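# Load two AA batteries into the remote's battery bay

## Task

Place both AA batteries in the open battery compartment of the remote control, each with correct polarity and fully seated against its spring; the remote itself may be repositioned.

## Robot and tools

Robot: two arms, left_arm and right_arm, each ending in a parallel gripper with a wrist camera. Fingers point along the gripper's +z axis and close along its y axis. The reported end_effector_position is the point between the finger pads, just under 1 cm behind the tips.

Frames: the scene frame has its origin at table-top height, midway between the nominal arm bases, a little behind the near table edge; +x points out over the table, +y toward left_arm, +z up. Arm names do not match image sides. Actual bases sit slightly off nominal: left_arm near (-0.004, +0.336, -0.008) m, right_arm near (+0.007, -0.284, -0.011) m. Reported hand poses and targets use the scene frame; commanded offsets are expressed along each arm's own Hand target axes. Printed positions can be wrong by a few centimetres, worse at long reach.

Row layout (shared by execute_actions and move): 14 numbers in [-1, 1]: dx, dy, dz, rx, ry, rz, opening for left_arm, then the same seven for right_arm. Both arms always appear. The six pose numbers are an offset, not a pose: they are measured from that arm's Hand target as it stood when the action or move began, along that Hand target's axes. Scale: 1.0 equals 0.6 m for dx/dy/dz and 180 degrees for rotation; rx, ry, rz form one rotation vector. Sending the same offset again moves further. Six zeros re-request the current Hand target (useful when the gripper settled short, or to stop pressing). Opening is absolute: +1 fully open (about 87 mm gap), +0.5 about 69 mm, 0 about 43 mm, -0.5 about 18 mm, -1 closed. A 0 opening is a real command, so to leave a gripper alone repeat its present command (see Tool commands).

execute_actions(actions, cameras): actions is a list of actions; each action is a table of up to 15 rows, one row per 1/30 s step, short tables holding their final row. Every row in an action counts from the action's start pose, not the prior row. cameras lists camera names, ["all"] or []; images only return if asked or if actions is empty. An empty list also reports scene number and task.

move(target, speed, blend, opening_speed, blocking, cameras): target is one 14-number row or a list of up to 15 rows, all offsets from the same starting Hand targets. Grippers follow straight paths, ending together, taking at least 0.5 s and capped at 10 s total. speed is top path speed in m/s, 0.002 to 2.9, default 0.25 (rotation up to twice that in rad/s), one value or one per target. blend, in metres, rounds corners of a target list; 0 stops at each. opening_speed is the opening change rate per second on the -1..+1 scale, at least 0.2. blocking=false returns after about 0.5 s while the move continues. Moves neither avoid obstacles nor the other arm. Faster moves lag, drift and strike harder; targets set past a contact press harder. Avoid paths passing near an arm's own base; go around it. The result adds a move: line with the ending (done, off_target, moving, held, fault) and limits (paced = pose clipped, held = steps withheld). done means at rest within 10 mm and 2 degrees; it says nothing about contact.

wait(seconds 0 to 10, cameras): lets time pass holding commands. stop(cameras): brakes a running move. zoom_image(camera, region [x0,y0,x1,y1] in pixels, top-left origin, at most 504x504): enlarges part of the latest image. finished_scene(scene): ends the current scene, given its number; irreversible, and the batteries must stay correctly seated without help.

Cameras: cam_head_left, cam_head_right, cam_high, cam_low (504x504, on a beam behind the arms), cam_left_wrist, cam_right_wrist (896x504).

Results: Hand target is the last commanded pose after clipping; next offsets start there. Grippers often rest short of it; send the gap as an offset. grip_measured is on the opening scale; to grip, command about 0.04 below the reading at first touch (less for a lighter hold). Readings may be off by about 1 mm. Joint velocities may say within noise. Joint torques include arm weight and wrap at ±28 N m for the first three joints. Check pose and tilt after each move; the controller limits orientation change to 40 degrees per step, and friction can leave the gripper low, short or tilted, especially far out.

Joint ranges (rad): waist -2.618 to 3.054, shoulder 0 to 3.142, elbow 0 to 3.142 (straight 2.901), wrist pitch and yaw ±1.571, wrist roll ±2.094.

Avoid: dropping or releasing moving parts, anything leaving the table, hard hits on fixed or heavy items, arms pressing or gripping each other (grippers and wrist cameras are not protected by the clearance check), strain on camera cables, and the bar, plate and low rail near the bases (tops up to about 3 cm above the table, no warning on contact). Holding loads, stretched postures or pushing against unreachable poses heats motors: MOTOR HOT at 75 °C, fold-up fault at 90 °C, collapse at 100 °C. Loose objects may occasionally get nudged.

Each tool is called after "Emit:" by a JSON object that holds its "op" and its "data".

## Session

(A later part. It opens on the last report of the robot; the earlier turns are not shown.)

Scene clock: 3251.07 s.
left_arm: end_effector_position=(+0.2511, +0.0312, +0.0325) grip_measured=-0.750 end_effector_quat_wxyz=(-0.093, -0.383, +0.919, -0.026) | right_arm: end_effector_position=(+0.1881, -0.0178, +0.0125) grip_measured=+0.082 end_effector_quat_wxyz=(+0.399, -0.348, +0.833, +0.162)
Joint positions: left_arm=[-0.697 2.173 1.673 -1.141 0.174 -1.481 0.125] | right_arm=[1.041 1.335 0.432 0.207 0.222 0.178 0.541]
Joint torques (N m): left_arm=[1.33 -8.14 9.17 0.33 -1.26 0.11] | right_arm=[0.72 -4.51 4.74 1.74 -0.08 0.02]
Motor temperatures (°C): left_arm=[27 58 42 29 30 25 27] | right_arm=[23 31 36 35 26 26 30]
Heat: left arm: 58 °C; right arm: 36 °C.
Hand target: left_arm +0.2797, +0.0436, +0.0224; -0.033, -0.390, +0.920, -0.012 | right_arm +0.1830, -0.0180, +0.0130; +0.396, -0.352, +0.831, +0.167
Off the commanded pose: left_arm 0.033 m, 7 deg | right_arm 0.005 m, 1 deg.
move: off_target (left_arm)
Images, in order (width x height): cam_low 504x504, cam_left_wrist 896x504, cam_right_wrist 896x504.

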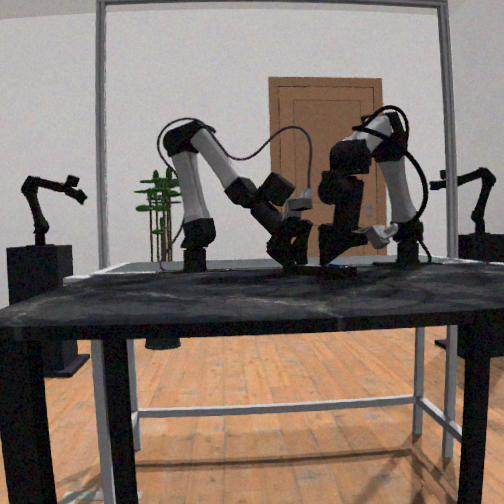

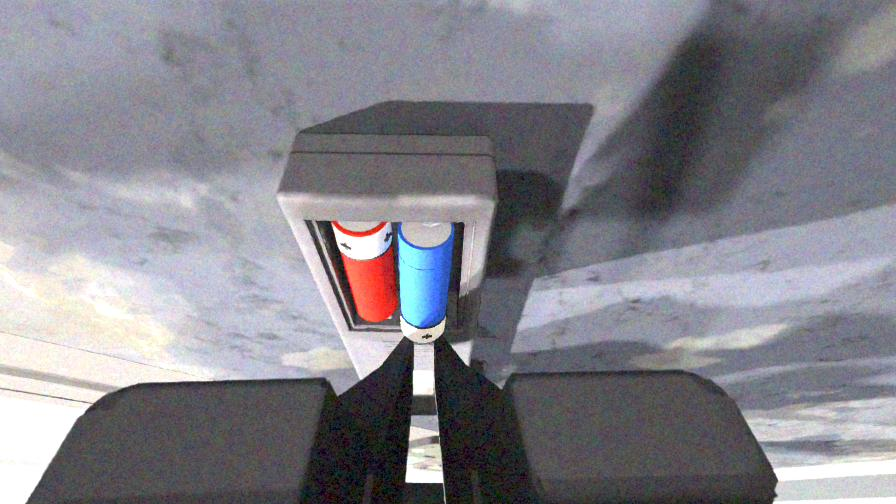

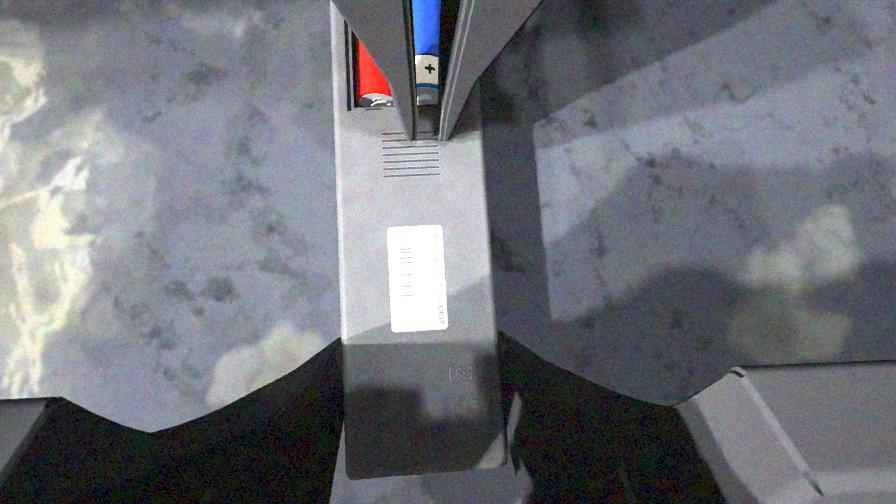

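Emit:
{"op": "zoom_image", "data": {"camera": "cam_left_wrist", "region": [370, 290, 480, 380]}}

Emit:
{"op": "zoom_image", "data": {"camera": "cam_right_wrist", "region": [370, 40, 500, 160]}}

Scaled by 4.582 from the camera's 896x504 image, which has a finer 1280x720 frame.

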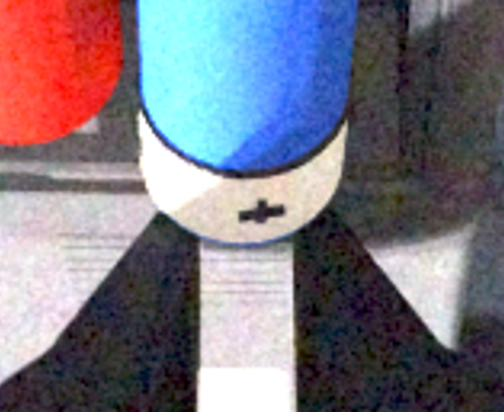

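Scaled by 3.877 from the camera's 896x504 image, which has a finer 1280x720 frame.

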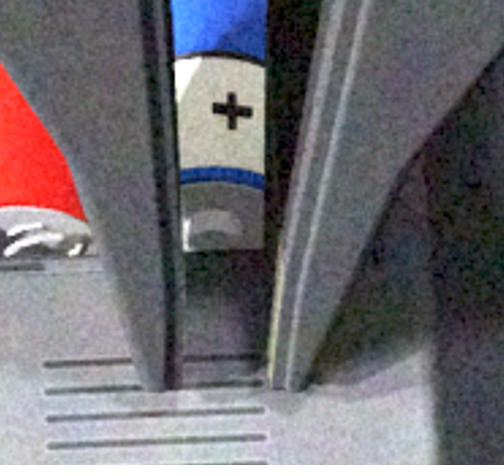

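Emit:
{"op": "move", "data": {"target": [-0.0025, 0, 0.0167, 0, 0, 0, -0.75, 0, 0, 0, 0, 0, 0, 0.03], "speed": 0.05, "cameras": ["cam_left_wrist", "cam_right_wrist", "cam_low"]}}

Emit:
{"op": "zoom_image", "data": {"camera": "cam_left_wrist", "region": [290, 200, 530, 400]}}

Emit:
{"op": "zoom_image", "data": {"camera": "cam_right_wrist", "region": [370, 40, 500, 160]}}

Emit:
{"op": "zoom_image", "data": {"camera": "cam_low", "region": [290, 220, 370, 290]}}

Scene clock: 3286.03 s.
left_arm: end_effector_position=(+0.2511, +0.0312, +0.0325) grip_measured=-0.750 end_effector_quat_wxyz=(-0.093, -0.382, +0.919, -0.027) | right_arm: end_effector_position=(+0.1881, -0.0178, +0.0125) grip_measured=+0.082 end_effector_quat_wxyz=(+0.399, -0.348, +0.833, +0.162)
Joint positions: left_arm=[-0.697 2.173 1.673 -1.141 0.174 -1.48 0.125] | right_arm=[1.041 1.335 0.432 0.207 0.222 0.178 0.541]
Joint torques (N m): left_arm=[1.52 -7.35 6.87 0.6 -1.26 0.12] | right_arm=[0.7 -4.49 4.74 1.74 -0.07 0.03]
Motor temperatures (°C): left_arm=[27 56 42 29 31 24 27] | right_arm=[23 31 36 35 26 26 30]
Heat: left arm: 56 °C; right arm: 36 °C.
Hand target: left_arm +0.2802, +0.0442, +0.0123; -0.033, -0.390, +0.920, -0.012 | right_arm +0.1830, -0.0180, +0.0130; +0.396, -0.352, +0.831, +0.167
Off the commanded pose: left_arm 0.038 m, 7 deg | right_arm 0.005 m, 1 deg.
move: off_target (left_arm)
Images, in order (width x height): cam_low 504x504, cam_left_wrist 896x504, cam_right_wrist 896x504.

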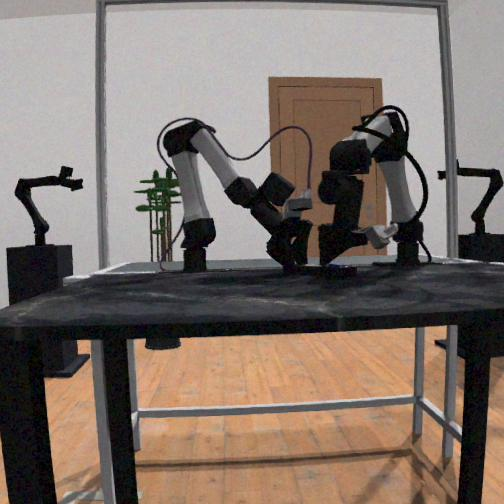

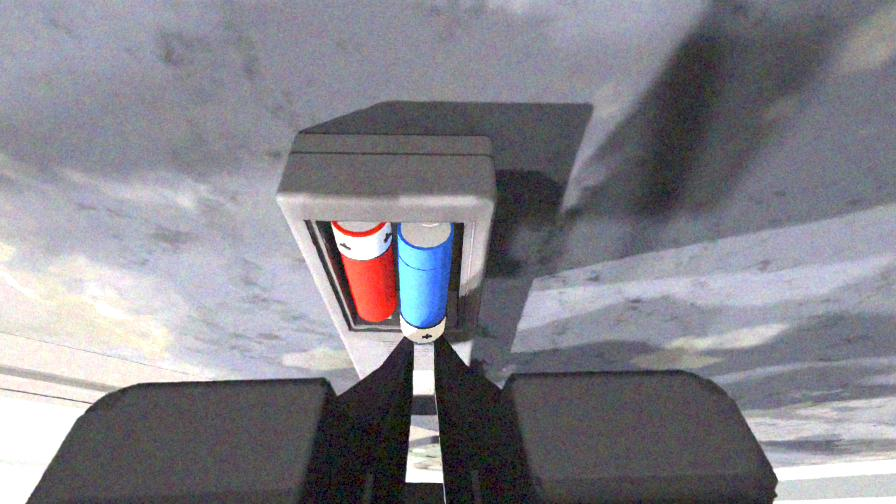

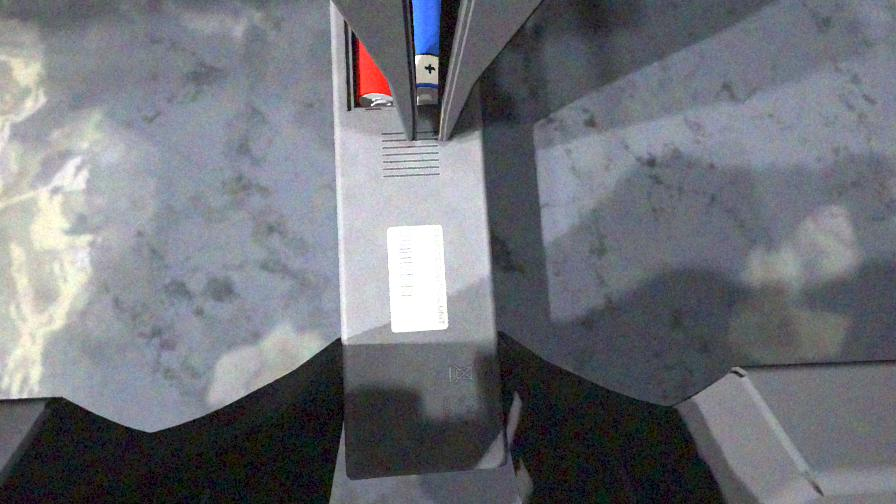

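Scaled by 2.100 from the camera's 896x504 image, which has a finer 1280x720 frame.

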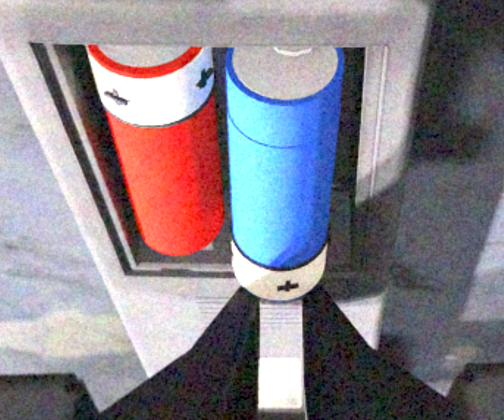

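Scaled by 3.877 from the camera's 896x504 image, which has a finer 1280x720 frame.

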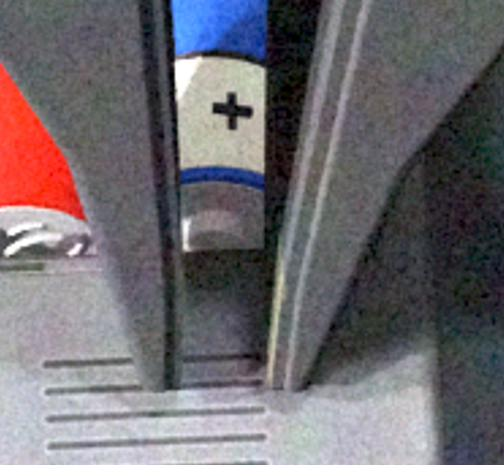

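Scaled by 6.300 from the camera's 504x504 image, which has a finer 720x720 frame.

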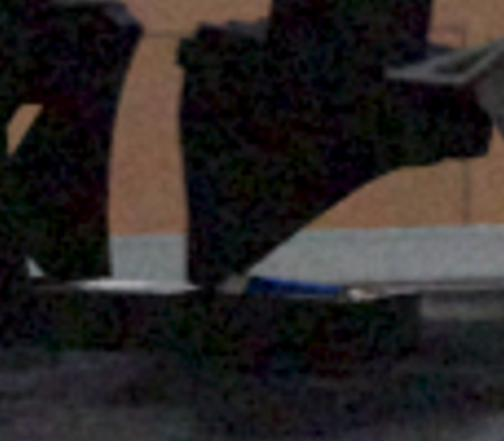

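Emit:
{"op": "move", "data": {"target": [-0.0175, 0, -0.0145, 0, 0, 0, -0.75, 0, 0, 0, 0, 0, 0, 0.03], "speed": 0.05, "cameras": ["cam_left_wrist", "cam_right_wrist", "cam_low"]}}

Emit:
{"op": "zoom_image", "data": {"camera": "cam_left_wrist", "region": [290, 200, 530, 400]}}

Emit:
{"op": "zoom_image", "data": {"camera": "cam_right_wrist", "region": [370, 40, 500, 160]}}

Emit:
{"op": "zoom_image", "data": {"camera": "cam_low", "region": [290, 220, 370, 290]}}

Scene clock: 3292.63 s.
left_arm: end_effector_position=(+0.2551, +0.0339, +0.0323) grip_measured=-0.750 end_effector_quat_wxyz=(-0.093, -0.377, +0.921, -0.029) | right_arm: end_effector_position=(+0.1887, -0.0175, +0.0131) grip_measured=+0.082 end_effector_quat_wxyz=(+0.400, -0.348, +0.832, +0.161)
Joint positions: left_arm=[-0.685 2.178 1.679 -1.141 0.175 -1.457 0.125] | right_arm=[1.041 1.335 0.433 0.207 0.224 0.177 0.541]
Joint torques (N m): left_arm=[2.52 -8.06 8.76 0.34 -1.27 0.14] | right_arm=[0.69 -4.49 4.74 1.74 -0.09 0.02]
Motor temperatures (°C): left_arm=[28 56 42 29 31 24 27] | right_arm=[23 31 36 35 26 26 30]
Heat: left arm: 56 °C; right arm: 36 °C.
Hand target: left_arm +0.2879, +0.0521, +0.0202; -0.033, -0.390, +0.920, -0.012 | right_arm +0.1830, -0.0180, +0.0130; +0.396, -0.352, +0.831, +0.167
Off the commanded pose: left_arm 0.039 m, 7 deg | right_arm 0.006 m, 1 deg.
move: off_target (left_arm)
Images, in order (width x height): cam_low 504x504, cam_left_wrist 896x504, cam_right_wrist 896x504.

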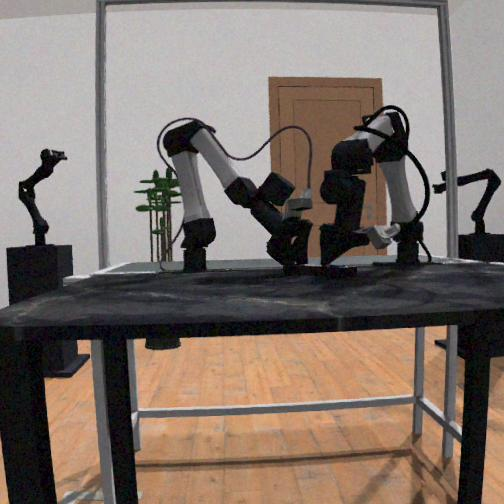

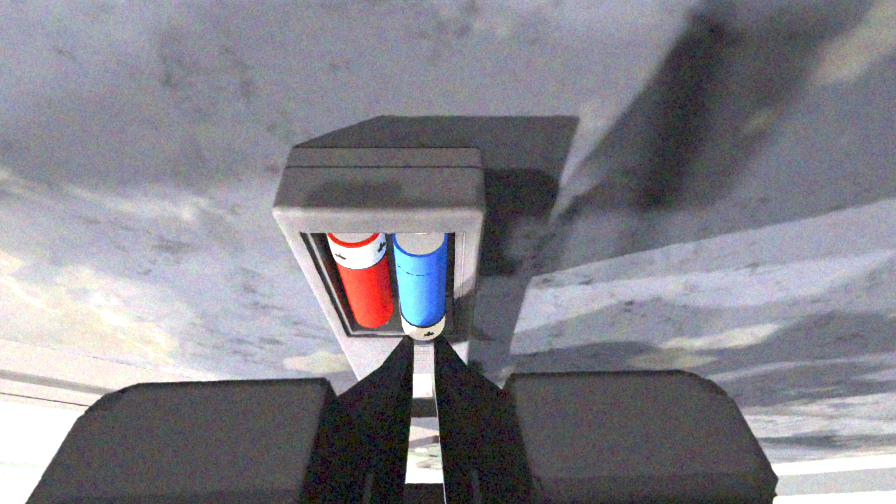

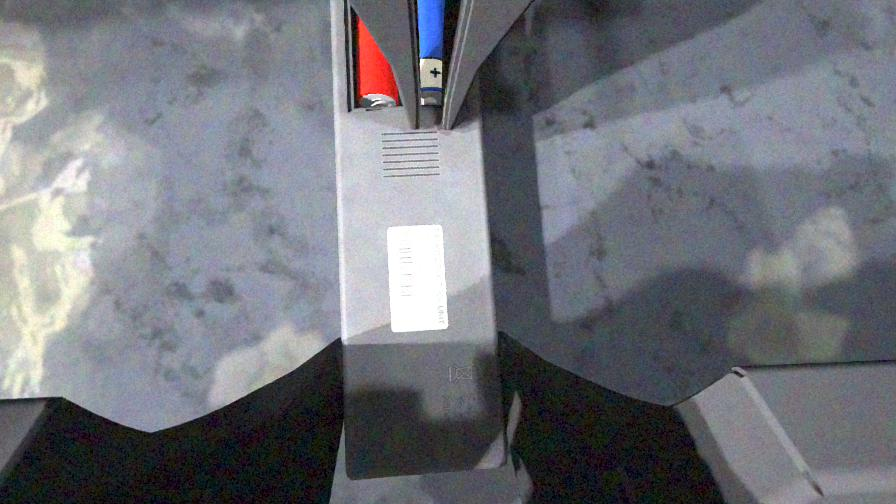

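Scaled by 2.100 from the camera's 896x504 image, which has a finer 1280x720 frame.

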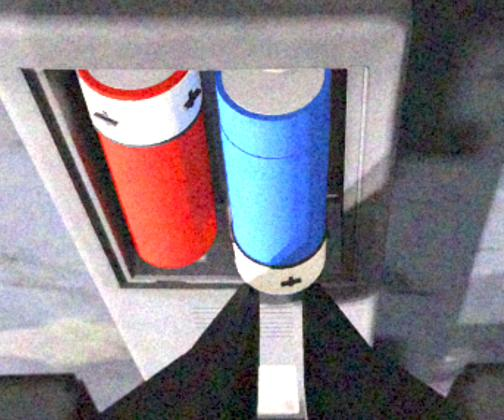

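Scaled by 3.877 from the camera's 896x504 image, which has a finer 1280x720 frame.

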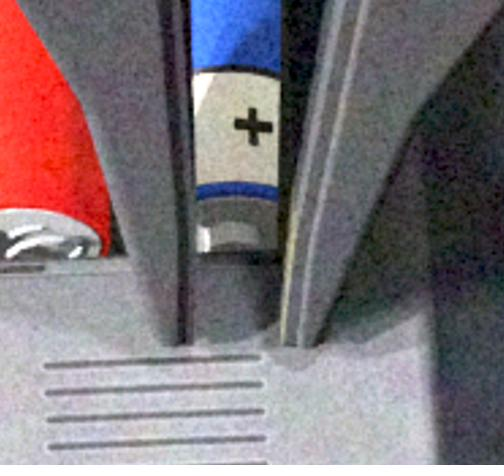

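Scaled by 6.300 from the camera's 504x504 image, which has a finer 720x720 frame.

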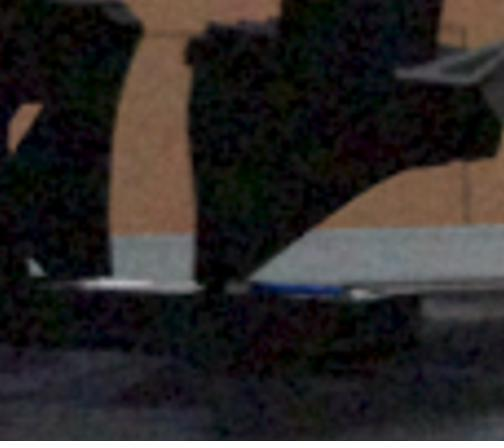

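Emit:
{"op": "move", "data": {"target": [-0.0135, -0.005, 0.005, 0, 0, 0, -0.75, 0, 0, 0, 0, 0, 0, 0.03], "speed": 0.05, "cameras": ["cam_left_wrist", "cam_right_wrist", "cam_low"]}}

Emit:
{"op": "zoom_image", "data": {"camera": "cam_left_wrist", "region": [290, 200, 530, 400]}}

Emit:
{"op": "zoom_image", "data": {"camera": "cam_right_wrist", "region": [370, 40, 500, 160]}}

Emit:
{"op": "zoom_image", "data": {"camera": "cam_low", "region": [290, 220, 370, 290]}}

Scene clock: 3300.87 s.
left_arm: end_effector_position=(+0.2687, +0.0453, +0.0295) grip_measured=-0.749 end_effector_quat_wxyz=(-0.087, -0.384, +0.919, -0.025) | right_arm: end_effector_position=(+0.1881, -0.0178, +0.0125) grip_measured=+0.082 end_effector_quat_wxyz=(+0.399, -0.348, +0.833, +0.162)
Joint positions: left_arm=[-0.648 2.193 1.697 -1.15 0.159 -1.434 0.125] | right_arm=[1.041 1.335 0.432 0.207 0.222 0.178 0.541]
Joint torques (N m): left_arm=[1.1 -7.69 8.68 0.43 -1.13 0.1] | right_arm=[0.66 -4.51 4.74 1.74 -0.08 0.02]
Motor temperatures (°C): left_arm=[28 56 42 29 31 24 27] | right_arm=[23 31 36 35 26 26 30]
Heat: left arm: 56 °C; right arm: 36 °C.
Hand target: left_arm +0.2956, +0.0557, +0.0167; -0.033, -0.390, +0.920, -0.012 | right_arm +0.1830, -0.0180, +0.0130; +0.396, -0.352, +0.831, +0.167
Off the commanded pose: left_arm 0.032 m, 6 deg | right_arm 0.005 m, 1 deg.
move: off_target (left_arm)
Images, in order (width x height): cam_low 504x504, cam_left_wrist 896x504, cam_right_wrist 896x504.

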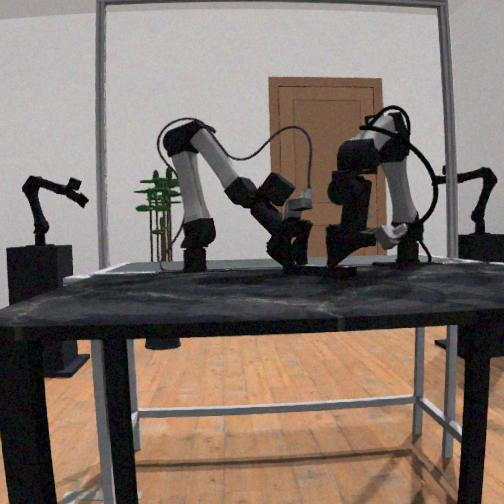

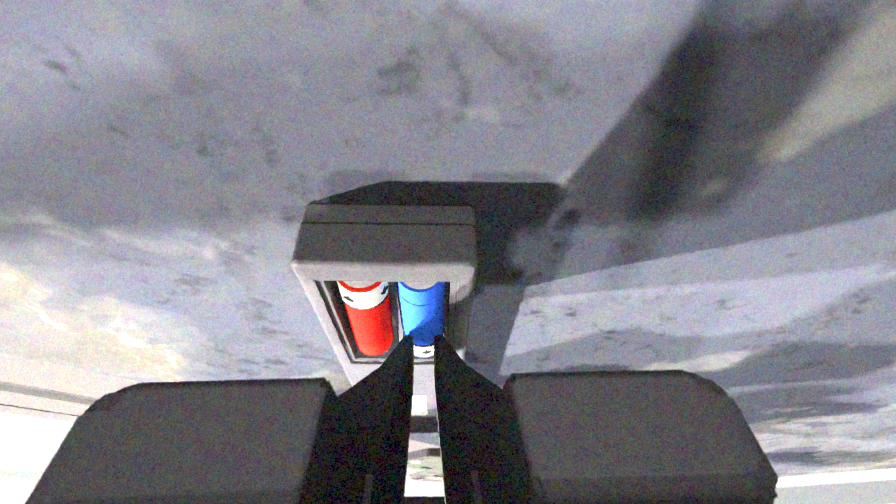

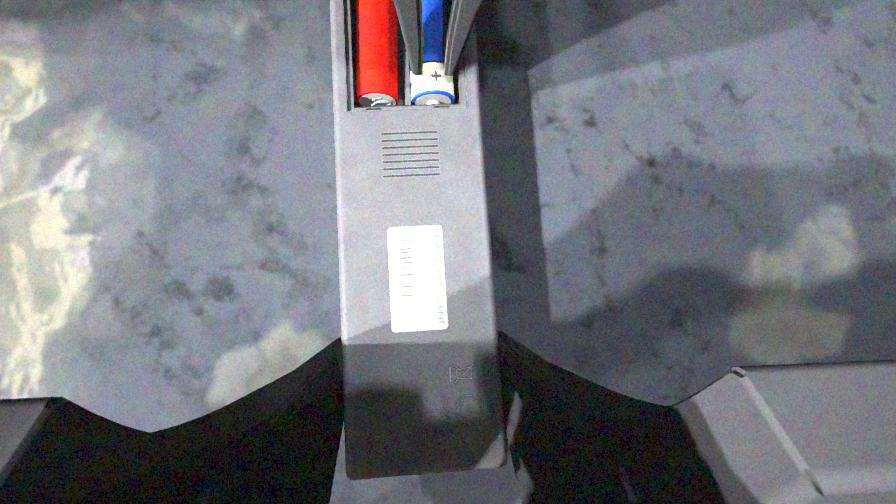

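Scaled by 2.100 from the camera's 896x504 image, which has a finer 1280x720 frame.

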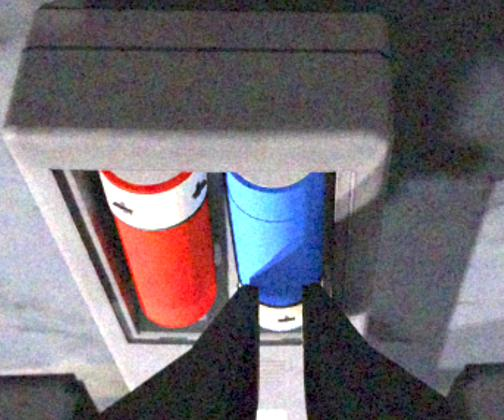

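Scaled by 3.877 from the camera's 896x504 image, which has a finer 1280x720 frame.

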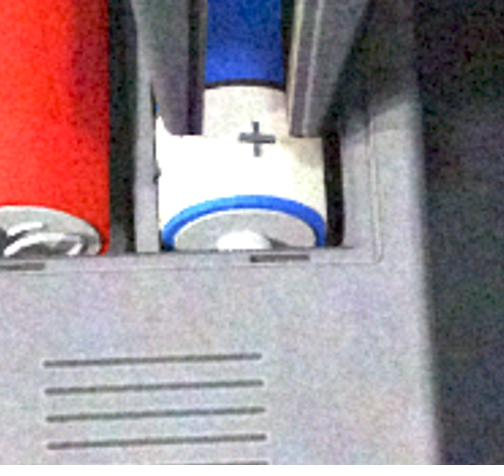

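Scaled by 6.300 from the camera's 504x504 image, which has a finer 720x720 frame.

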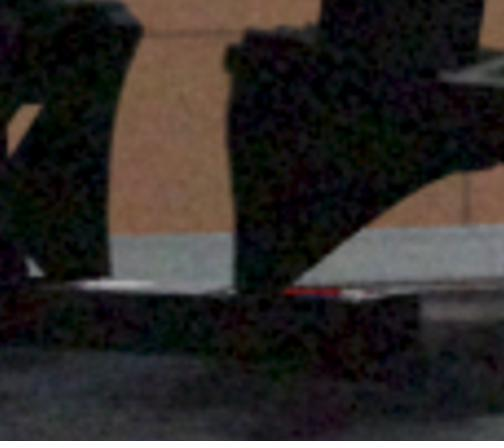

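Emit:
{"op": "move", "data": {"target": [0.03, 0.0083, -0.0583, 0, 0, 0, -0.75, 0, 0, 0, 0, 0, 0, 0.03], "speed": 0.08}}

Emit:
{"op": "move", "data": {"target": [0, 0, -0.03, 0, 0, 0, -1, 0, 0, 0, 0, 0, 0, 0.03], "speed": 0.08, "opening_speed": 0.6, "cameras": ["cam_left_wrist", "cam_right_wrist", "cam_low"]}}

Emit:
{"op": "zoom_image", "data": {"camera": "cam_left_wrist", "region": [290, 150, 530, 350]}}

Emit:
{"op": "zoom_image", "data": {"camera": "cam_right_wrist", "region": [330, 20, 490, 140]}}

Emit:
{"op": "zoom_image", "data": {"camera": "cam_low", "region": [290, 220, 370, 290]}}

Scene clock: 3325.43 s.
left_arm: end_effector_position=(+0.2726, +0.0572, +0.0352) grip_measured=-0.750 end_effector_quat_wxyz=(-0.054, -0.385, +0.921, +0.009) | right_arm: end_effector_position=(+0.1879, -0.0176, +0.0125) grip_measured=+0.082 end_effector_quat_wxyz=(+0.399, -0.349, +0.832, +0.162)
Joint positions: left_arm=[-0.657 2.193 1.742 -1.219 0.068 -1.446 0.125] | right_arm=[1.041 1.335 0.432 0.207 0.221 0.178 0.541]
Joint torques (N m): left_arm=[-0.58 -12.16 10.18 0.04 -0.14 -0.15] | right_arm=[0.72 -4.48 4.77 1.74 -0.08 0.03]
Motor temperatures (°C): left_arm=[28 58 44 29 31 24 27] | right_arm=[23 31 36 35 26 26 30]
Heat: left arm: 58 °C; right arm: 36 °C.
Hand target: left_arm +0.2813, +0.0479, +0.0528; -0.033, -0.390, +0.920, -0.012 | right_arm +0.1830, -0.0180, +0.0130; +0.396, -0.352, +0.831, +0.167
Off the commanded pose: left_arm 0.022 m, 3 deg | right_arm 0.005 m, 1 deg.
move: off_target (left_arm)

Scene clock: 3326.83 s.
left_arm: end_effector_position=(+0.2735, +0.0569, +0.0511) grip_measured=-0.989 end_effector_quat_wxyz=(-0.056, -0.385, +0.921, +0.012) | right_arm: end_effector_position=(+0.1879, -0.0176, +0.0125) grip_measured=+0.082 end_effector_quat_wxyz=(+0.399, -0.349, +0.832, +0.162)
Joint positions: left_arm=[-0.657 2.193 1.805 -1.288 0.068 -1.446 0.006] | right_arm=[1.041 1.335 0.432 0.207 0.221 0.178 0.541]
Joint torques (N m): left_arm=[-0.39 -12.72 10.15 0.03 -0.13 -0.13] | right_arm=[0.69 -4.49 4.74 1.74 -0.08 0.02]
Motor temperatures (°C): left_arm=[28 58 44 29 31 24 27] | right_arm=[23 31 36 35 26 26 30]
Heat: left arm: 58 °C; right arm: 36 °C.
Hand target: left_arm +0.2823, +0.0488, +0.0708; -0.033, -0.390, +0.920, -0.012 | right_arm +0.1830, -0.0180, +0.0130; +0.396, -0.352, +0.831, +0.167
Off the commanded pose: left_arm 0.023 m, 4 deg | right_arm 0.005 m, 1 deg.
move: off_target (left_arm)
Images, in order (width x height): cam_low 504x504, cam_left_wrist 896x504, cam_right_wrist 896x504.

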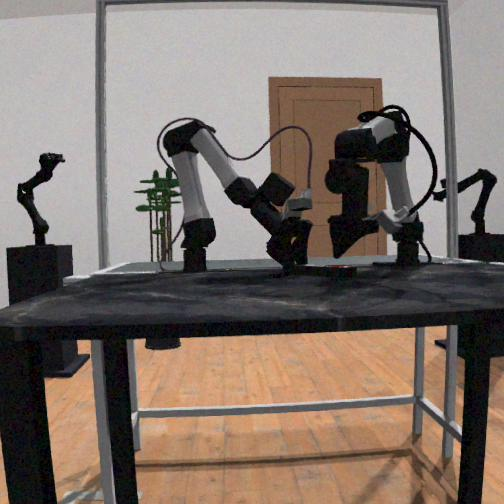

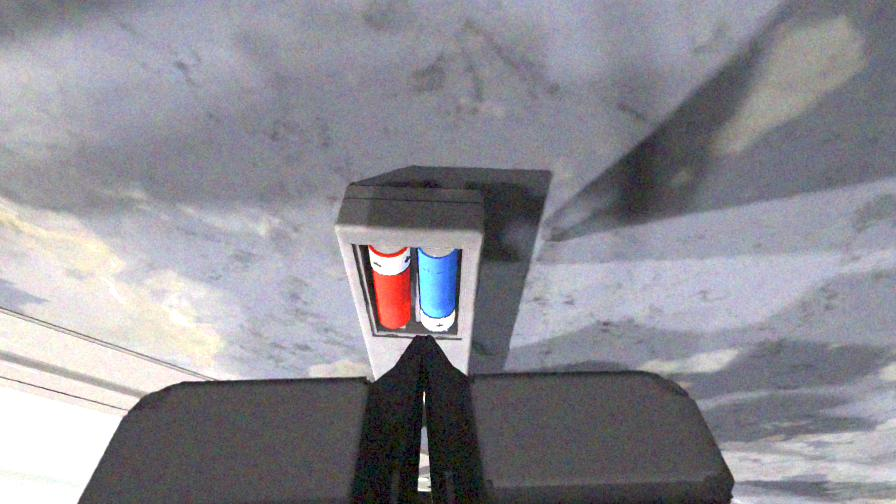

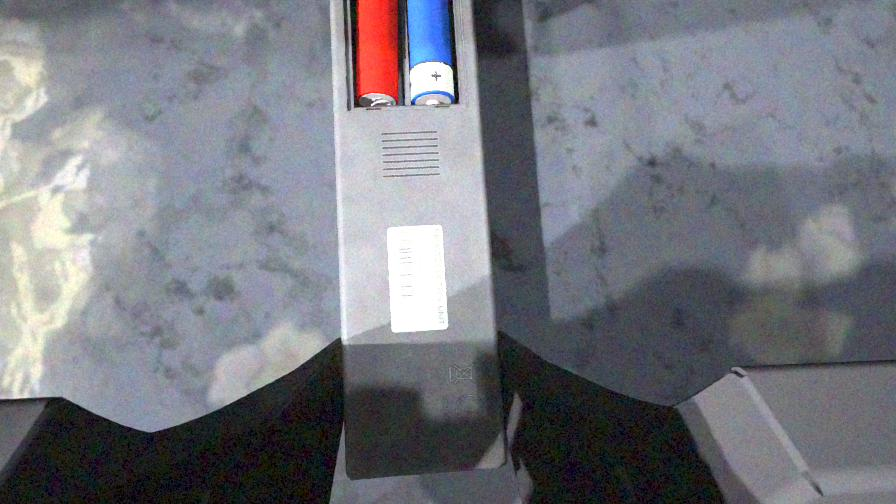

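Scaled by 2.100 from the camera's 896x504 image, which has a finer 1280x720 frame.

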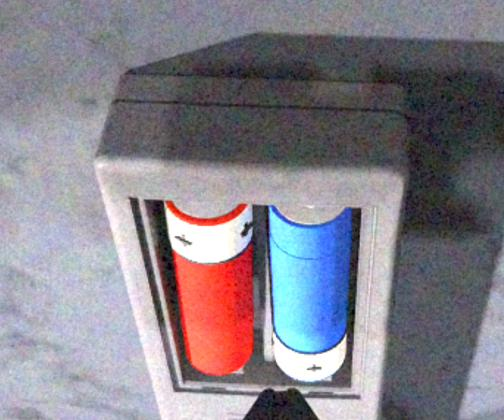

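Scaled by 3.150 from the camera's 896x504 image, which has a finer 1280x720 frame.

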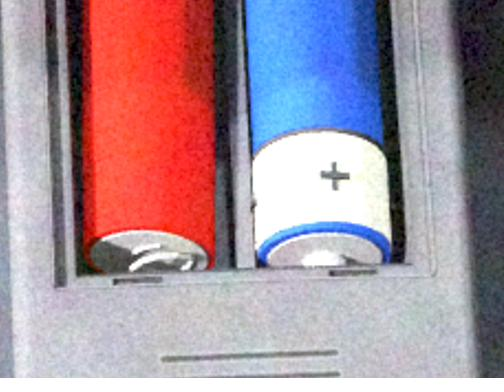

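Scaled by 6.300 from the camera's 504x504 image, which has a finer 720x720 frame.

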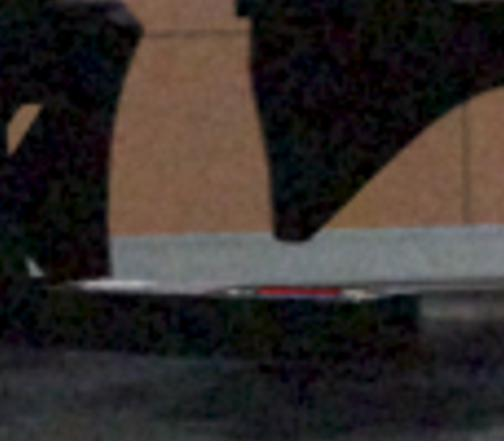

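Emit:
{"op": "move", "data": {"target": [0.04137, 0.00188, 0.0647, 0, 0, 0, -1, 0, 0, 0, 0, 0, 0, 0.03], "speed": 0.08, "cameras": ["cam_left_wrist"]}}

Emit:
{"op": "zoom_image", "data": {"camera": "cam_left_wrist", "region": [290, 180, 530, 380]}}

Scene clock: 3344.67 s.
left_arm: end_effector_position=(+0.2551, +0.0410, +0.0310) grip_measured=-0.989 end_effector_quat_wxyz=(-0.054, -0.383, +0.922, +0.015) | right_arm: end_effector_position=(+0.1881, -0.0178, +0.0125) grip_measured=+0.082 end_effector_quat_wxyz=(+0.399, -0.348, +0.833, +0.162)
Joint positions: left_arm=[-0.717 2.193 1.723 -1.207 0.068 -1.5 0.006] | right_arm=[1.041 1.335 0.432 0.207 0.222 0.178 0.541]
Joint torques (N m): left_arm=[-0.8 -11.92 4.64 0.63 -0.11 -0.23] | right_arm=[0.7 -4.49 4.75 1.74 -0.08 0.02]
Motor temperatures (°C): left_arm=[27 65 45 29 30 24 27] | right_arm=[23 31 36 35 26 26 30]
Heat: left arm: 65 °C; right arm: 36 °C.
Hand target: left_arm +0.2622, +0.0299, +0.0338; -0.033, -0.390, +0.920, -0.012 | right_arm +0.1830, -0.0180, +0.0130; +0.396, -0.352, +0.831, +0.167
Off the commanded pose: left_arm 0.013 m, 4 deg | right_arm 0.005 m, 1 deg.
move: off_target (left_arm)
Images, in order (width x height): cam_left_wrist 896x504.

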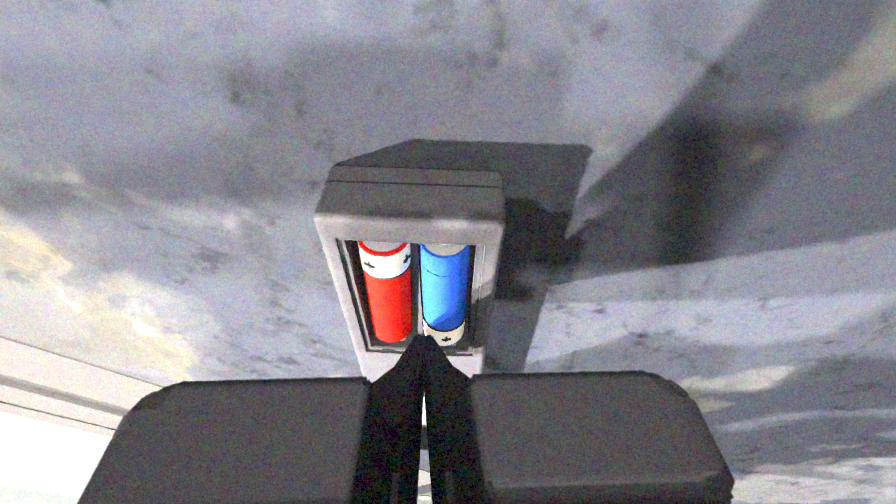

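Scaled by 2.100 from the camera's 896x504 image, which has a finer 1280x720 frame.

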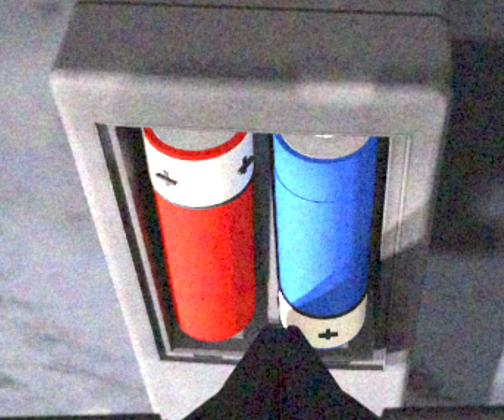

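Emit:
{"op": "move", "data": {"target": [[0.0014, -0.005, -0.01994, 0, 0, 0, -1, 0, 0, 0, 0, 0, 0, 0.03], [0, -0.005, 0, 0, 0, 0, -1, 0, 0, 0, 0, 0, 0, 0.03]], "speed": 0.06, "cameras": ["cam_left_wrist"]}}

Emit:
{"op": "zoom_image", "data": {"camera": "cam_left_wrist", "region": [290, 180, 530, 380]}}

Scene clock: 3354.47 s.
left_arm: end_effector_position=(+0.2552, +0.0408, +0.0313) grip_measured=-0.989 end_effector_quat_wxyz=(-0.054, -0.384, +0.922, +0.015) | right_arm: end_effector_position=(+0.1881, -0.0178, +0.0125) grip_measured=+0.082 end_effector_quat_wxyz=(+0.399, -0.348, +0.833, +0.162)
Joint positions: left_arm=[-0.717 2.193 1.725 -1.209 0.068 -1.503 0.006] | right_arm=[1.041 1.335 0.432 0.207 0.222 0.178 0.541]
Joint torques (N m): left_arm=[-0.85 -10.97 6.23 0.59 -0.11 -0.19] | right_arm=[0.72 -4.49 4.72 1.74 -0.08 0.03]
Motor temperatures (°C): left_arm=[27 67 44 29 30 24 27] | right_arm=[23 31 36 35 26 26 30]
Heat: left arm: 67 °C; right arm: 36 °C.
Hand target: left_arm +0.2644, +0.0278, +0.0338; -0.033, -0.390, +0.920, -0.012 | right_arm +0.1830, -0.0180, +0.0130; +0.396, -0.352, +0.831, +0.167
Off the commanded pose: left_arm 0.016 m, 4 deg | right_arm 0.005 m, 1 deg.
move: off_target (left_arm)
Images, in order (width x height): cam_left_wrist 896x504.

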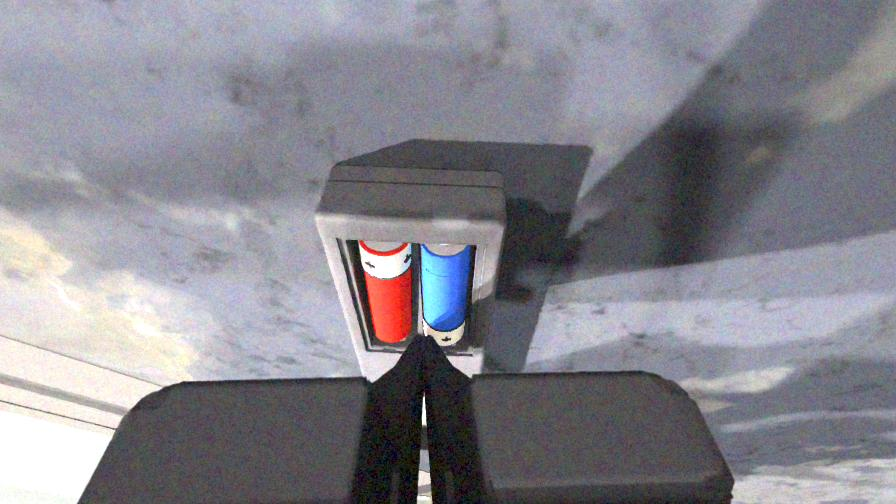

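Scaled by 2.100 from the camera's 896x504 image, which has a finer 1280x720 frame.

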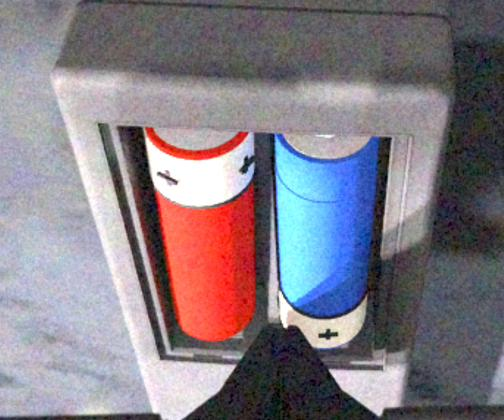

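Emit:
{"op": "move", "data": {"target": [[0.0029, -0.02, -0.0415, 0, 0, 0, -1, 0, 0, 0, 0, 0, 0, 0.03], [0, -0.005, 0, 0, 0, 0, -1, 0, 0, 0, 0, 0, 0, 0.03]], "speed": 0.08, "cameras": ["cam_left_wrist"]}}

Emit:
{"op": "zoom_image", "data": {"camera": "cam_left_wrist", "region": [290, 180, 530, 380]}}

Scene clock: 3360.67 s.
left_arm: end_effector_position=(+0.2624, +0.0329, +0.0318) grip_measured=-0.989 end_effector_quat_wxyz=(-0.049, -0.387, +0.921, +0.005) | right_arm: end_effector_position=(+0.1880, -0.0176, +0.0125) grip_measured=+0.082 end_effector_quat_wxyz=(+0.399, -0.349, +0.832, +0.162)
Joint positions: left_arm=[-0.72 2.213 1.76 -1.203 0.068 -1.512 0.006] | right_arm=[1.041 1.335 0.432 0.207 0.221 0.177 0.541]
Joint torques (N m): left_arm=[-0.51 -11.75 4.72 0.52 -0.11 -0.11] | right_arm=[0.7 -4.51 4.77 1.74 -0.08 0.02]
Motor temperatures (°C): left_arm=[27 67 43 29 30 24 27] | right_arm=[23 31 36 35 26 26 30]
Heat: left arm: 67 °C; right arm: 36 °C.
Hand target: left_arm +0.2665, +0.0257, +0.0338; -0.033, -0.390, +0.920, -0.012 | right_arm +0.1830, -0.0180, +0.0130; +0.396, -0.352, +0.831, +0.167
Off the commanded pose: left_arm 0.009 m, 3 deg | right_arm 0.005 m, 1 deg.
move: off_target (left_arm)
Images, in order (width x height): cam_left_wrist 896x504.

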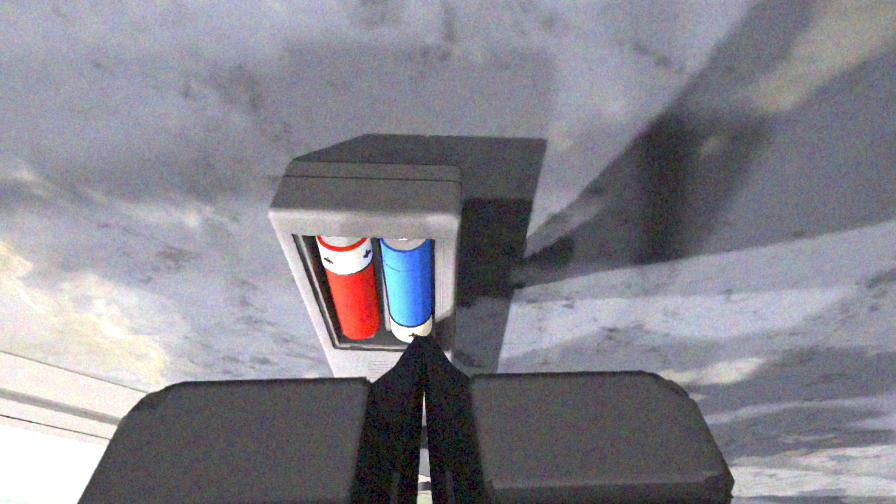

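Scaled by 2.100 from the camera's 896x504 image, which has a finer 1280x720 frame.

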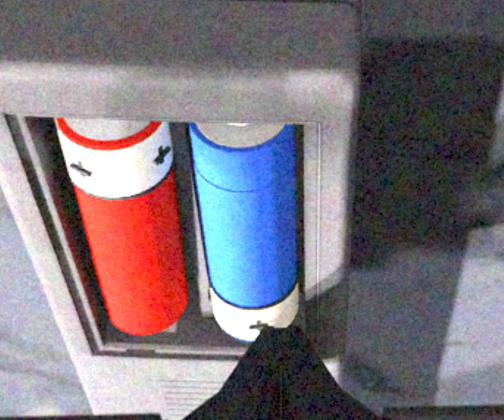

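Emit:
{"op": "move", "data": {"target": [[0.0029, -0.0083, -0.0415, 0, 0, 0, -1, 0, 0, 0, 0, 0, 0, 0.03], [0, 0, 0.0017, 0, 0, 0, -1, 0, 0, 0, 0, 0, 0, 0.03]], "speed": 0.08, "cameras": ["cam_left_wrist"]}}

Emit:
{"op": "zoom_image", "data": {"camera": "cam_left_wrist", "region": [290, 180, 530, 380]}}

Scene clock: 3369.57 s.
left_arm: end_effector_position=(+0.2623, +0.0330, +0.0314) grip_measured=-0.989 end_effector_quat_wxyz=(-0.049, -0.387, +0.921, +0.005) | right_arm: end_effector_position=(+0.1878, -0.0175, +0.0125) grip_measured=+0.082 end_effector_quat_wxyz=(+0.399, -0.350, +0.832, +0.162)
Joint positions: left_arm=[-0.72 2.213 1.759 -1.201 0.068 -1.512 0.006] | right_arm=[1.041 1.335 0.432 0.207 0.219 0.177 0.541]
Joint torques (N m): left_arm=[-0.61 -11.69 4.56 0.53 -0.11 -0.1] | right_arm=[0.72 -4.49 4.72 1.75 -0.09 0.02]
Motor temperatures (°C): left_arm=[27 65 43 29 30 24 27] | right_arm=[23 31 36 35 26 26 30]
Heat: left arm: 65 °C; right arm: 36 °C.
Hand target: left_arm +0.2665, +0.0257, +0.0328; -0.033, -0.390, +0.920, -0.012 | right_arm +0.1830, -0.0180, +0.0130; +0.396, -0.352, +0.831, +0.167
Off the commanded pose: left_arm 0.009 m, 3 deg | right_arm 0.005 m, 1 deg.
move: off_target (left_arm)
Images, in order (width x height): cam_left_wrist 896x504.

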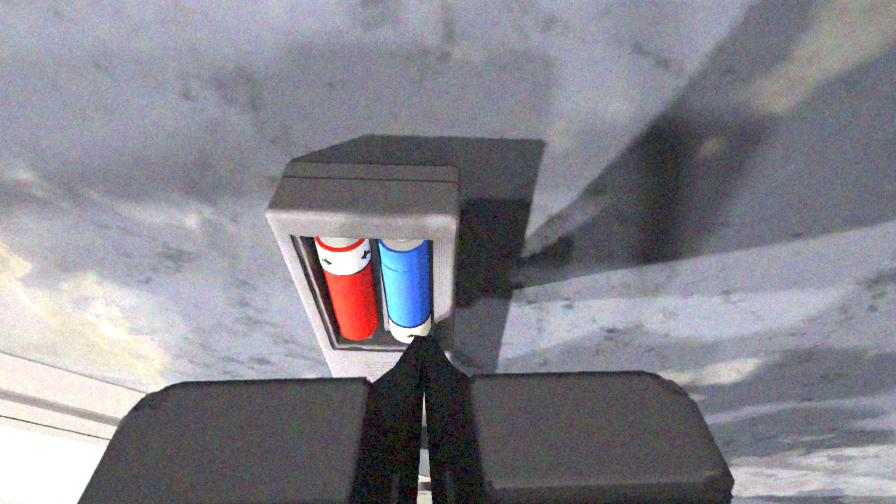

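Scaled by 2.100 from the camera's 896x504 image, which has a finer 1280x720 frame.

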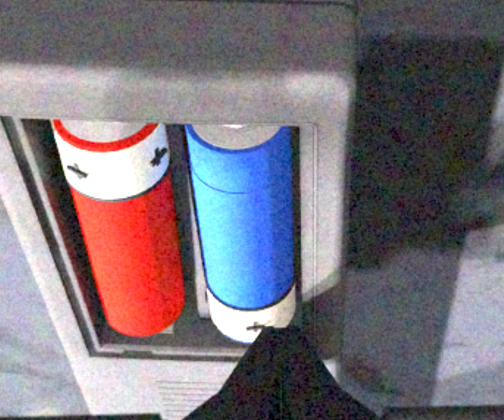

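Emit:
{"op": "move", "data": {"target": [[0.0029, 0.0133, -0.0415, 0, 0, 0, -1, 0, 0, 0, 0, 0, 0, 0.03], [0, 0.005, 0.0017, 0, 0, 0, -1, 0, 0, 0, 0, 0, 0, 0.03]], "speed": 0.08, "cameras": ["cam_left_wrist"]}}

Emit:
{"op": "zoom_image", "data": {"camera": "cam_left_wrist", "region": [290, 180, 530, 380]}}

Scene clock: 3376.23 s.
left_arm: end_effector_position=(+0.2599, +0.0351, +0.0324) grip_measured=-0.989 end_effector_quat_wxyz=(-0.047, -0.387, +0.921, +0.001) | right_arm: end_effector_position=(+0.1878, -0.0175, +0.0125) grip_measured=+0.082 end_effector_quat_wxyz=(+0.399, -0.350, +0.832, +0.162)
Joint positions: left_arm=[-0.72 2.19 1.727 -1.183 0.068 -1.512 0.006] | right_arm=[1.041 1.335 0.432 0.207 0.219 0.177 0.541]
Joint torques (N m): left_arm=[-0.59 -10.56 5.45 0.48 -0.11 -0.11] | right_arm=[0.7 -4.49 4.74 1.76 -0.09 0.01]
Motor temperatures (°C): left_arm=[27 64 42 29 30 24 27] | right_arm=[23 31 36 35 26 26 30]
Heat: left arm: 64 °C; right arm: 36 °C.
Hand target: left_arm +0.2642, +0.0277, +0.0318; -0.033, -0.390, +0.920, -0.012 | right_arm +0.1830, -0.0180, +0.0130; +0.396, -0.352, +0.831, +0.167
Off the commanded pose: left_arm 0.009 m, 2 deg | right_arm 0.005 m, 1 deg.
move: done
Images, in order (width x height): cam_left_wrist 896x504.

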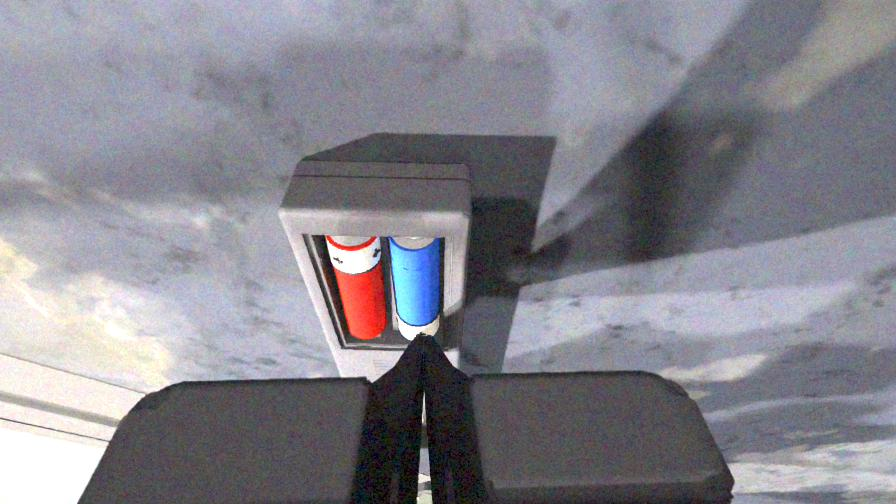

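Scaled by 2.100 from the camera's 896x504 image, which has a finer 1280x720 frame.

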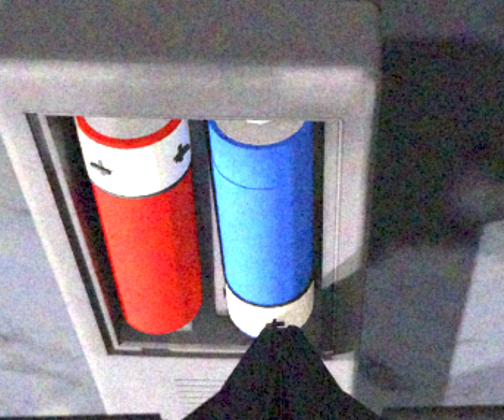

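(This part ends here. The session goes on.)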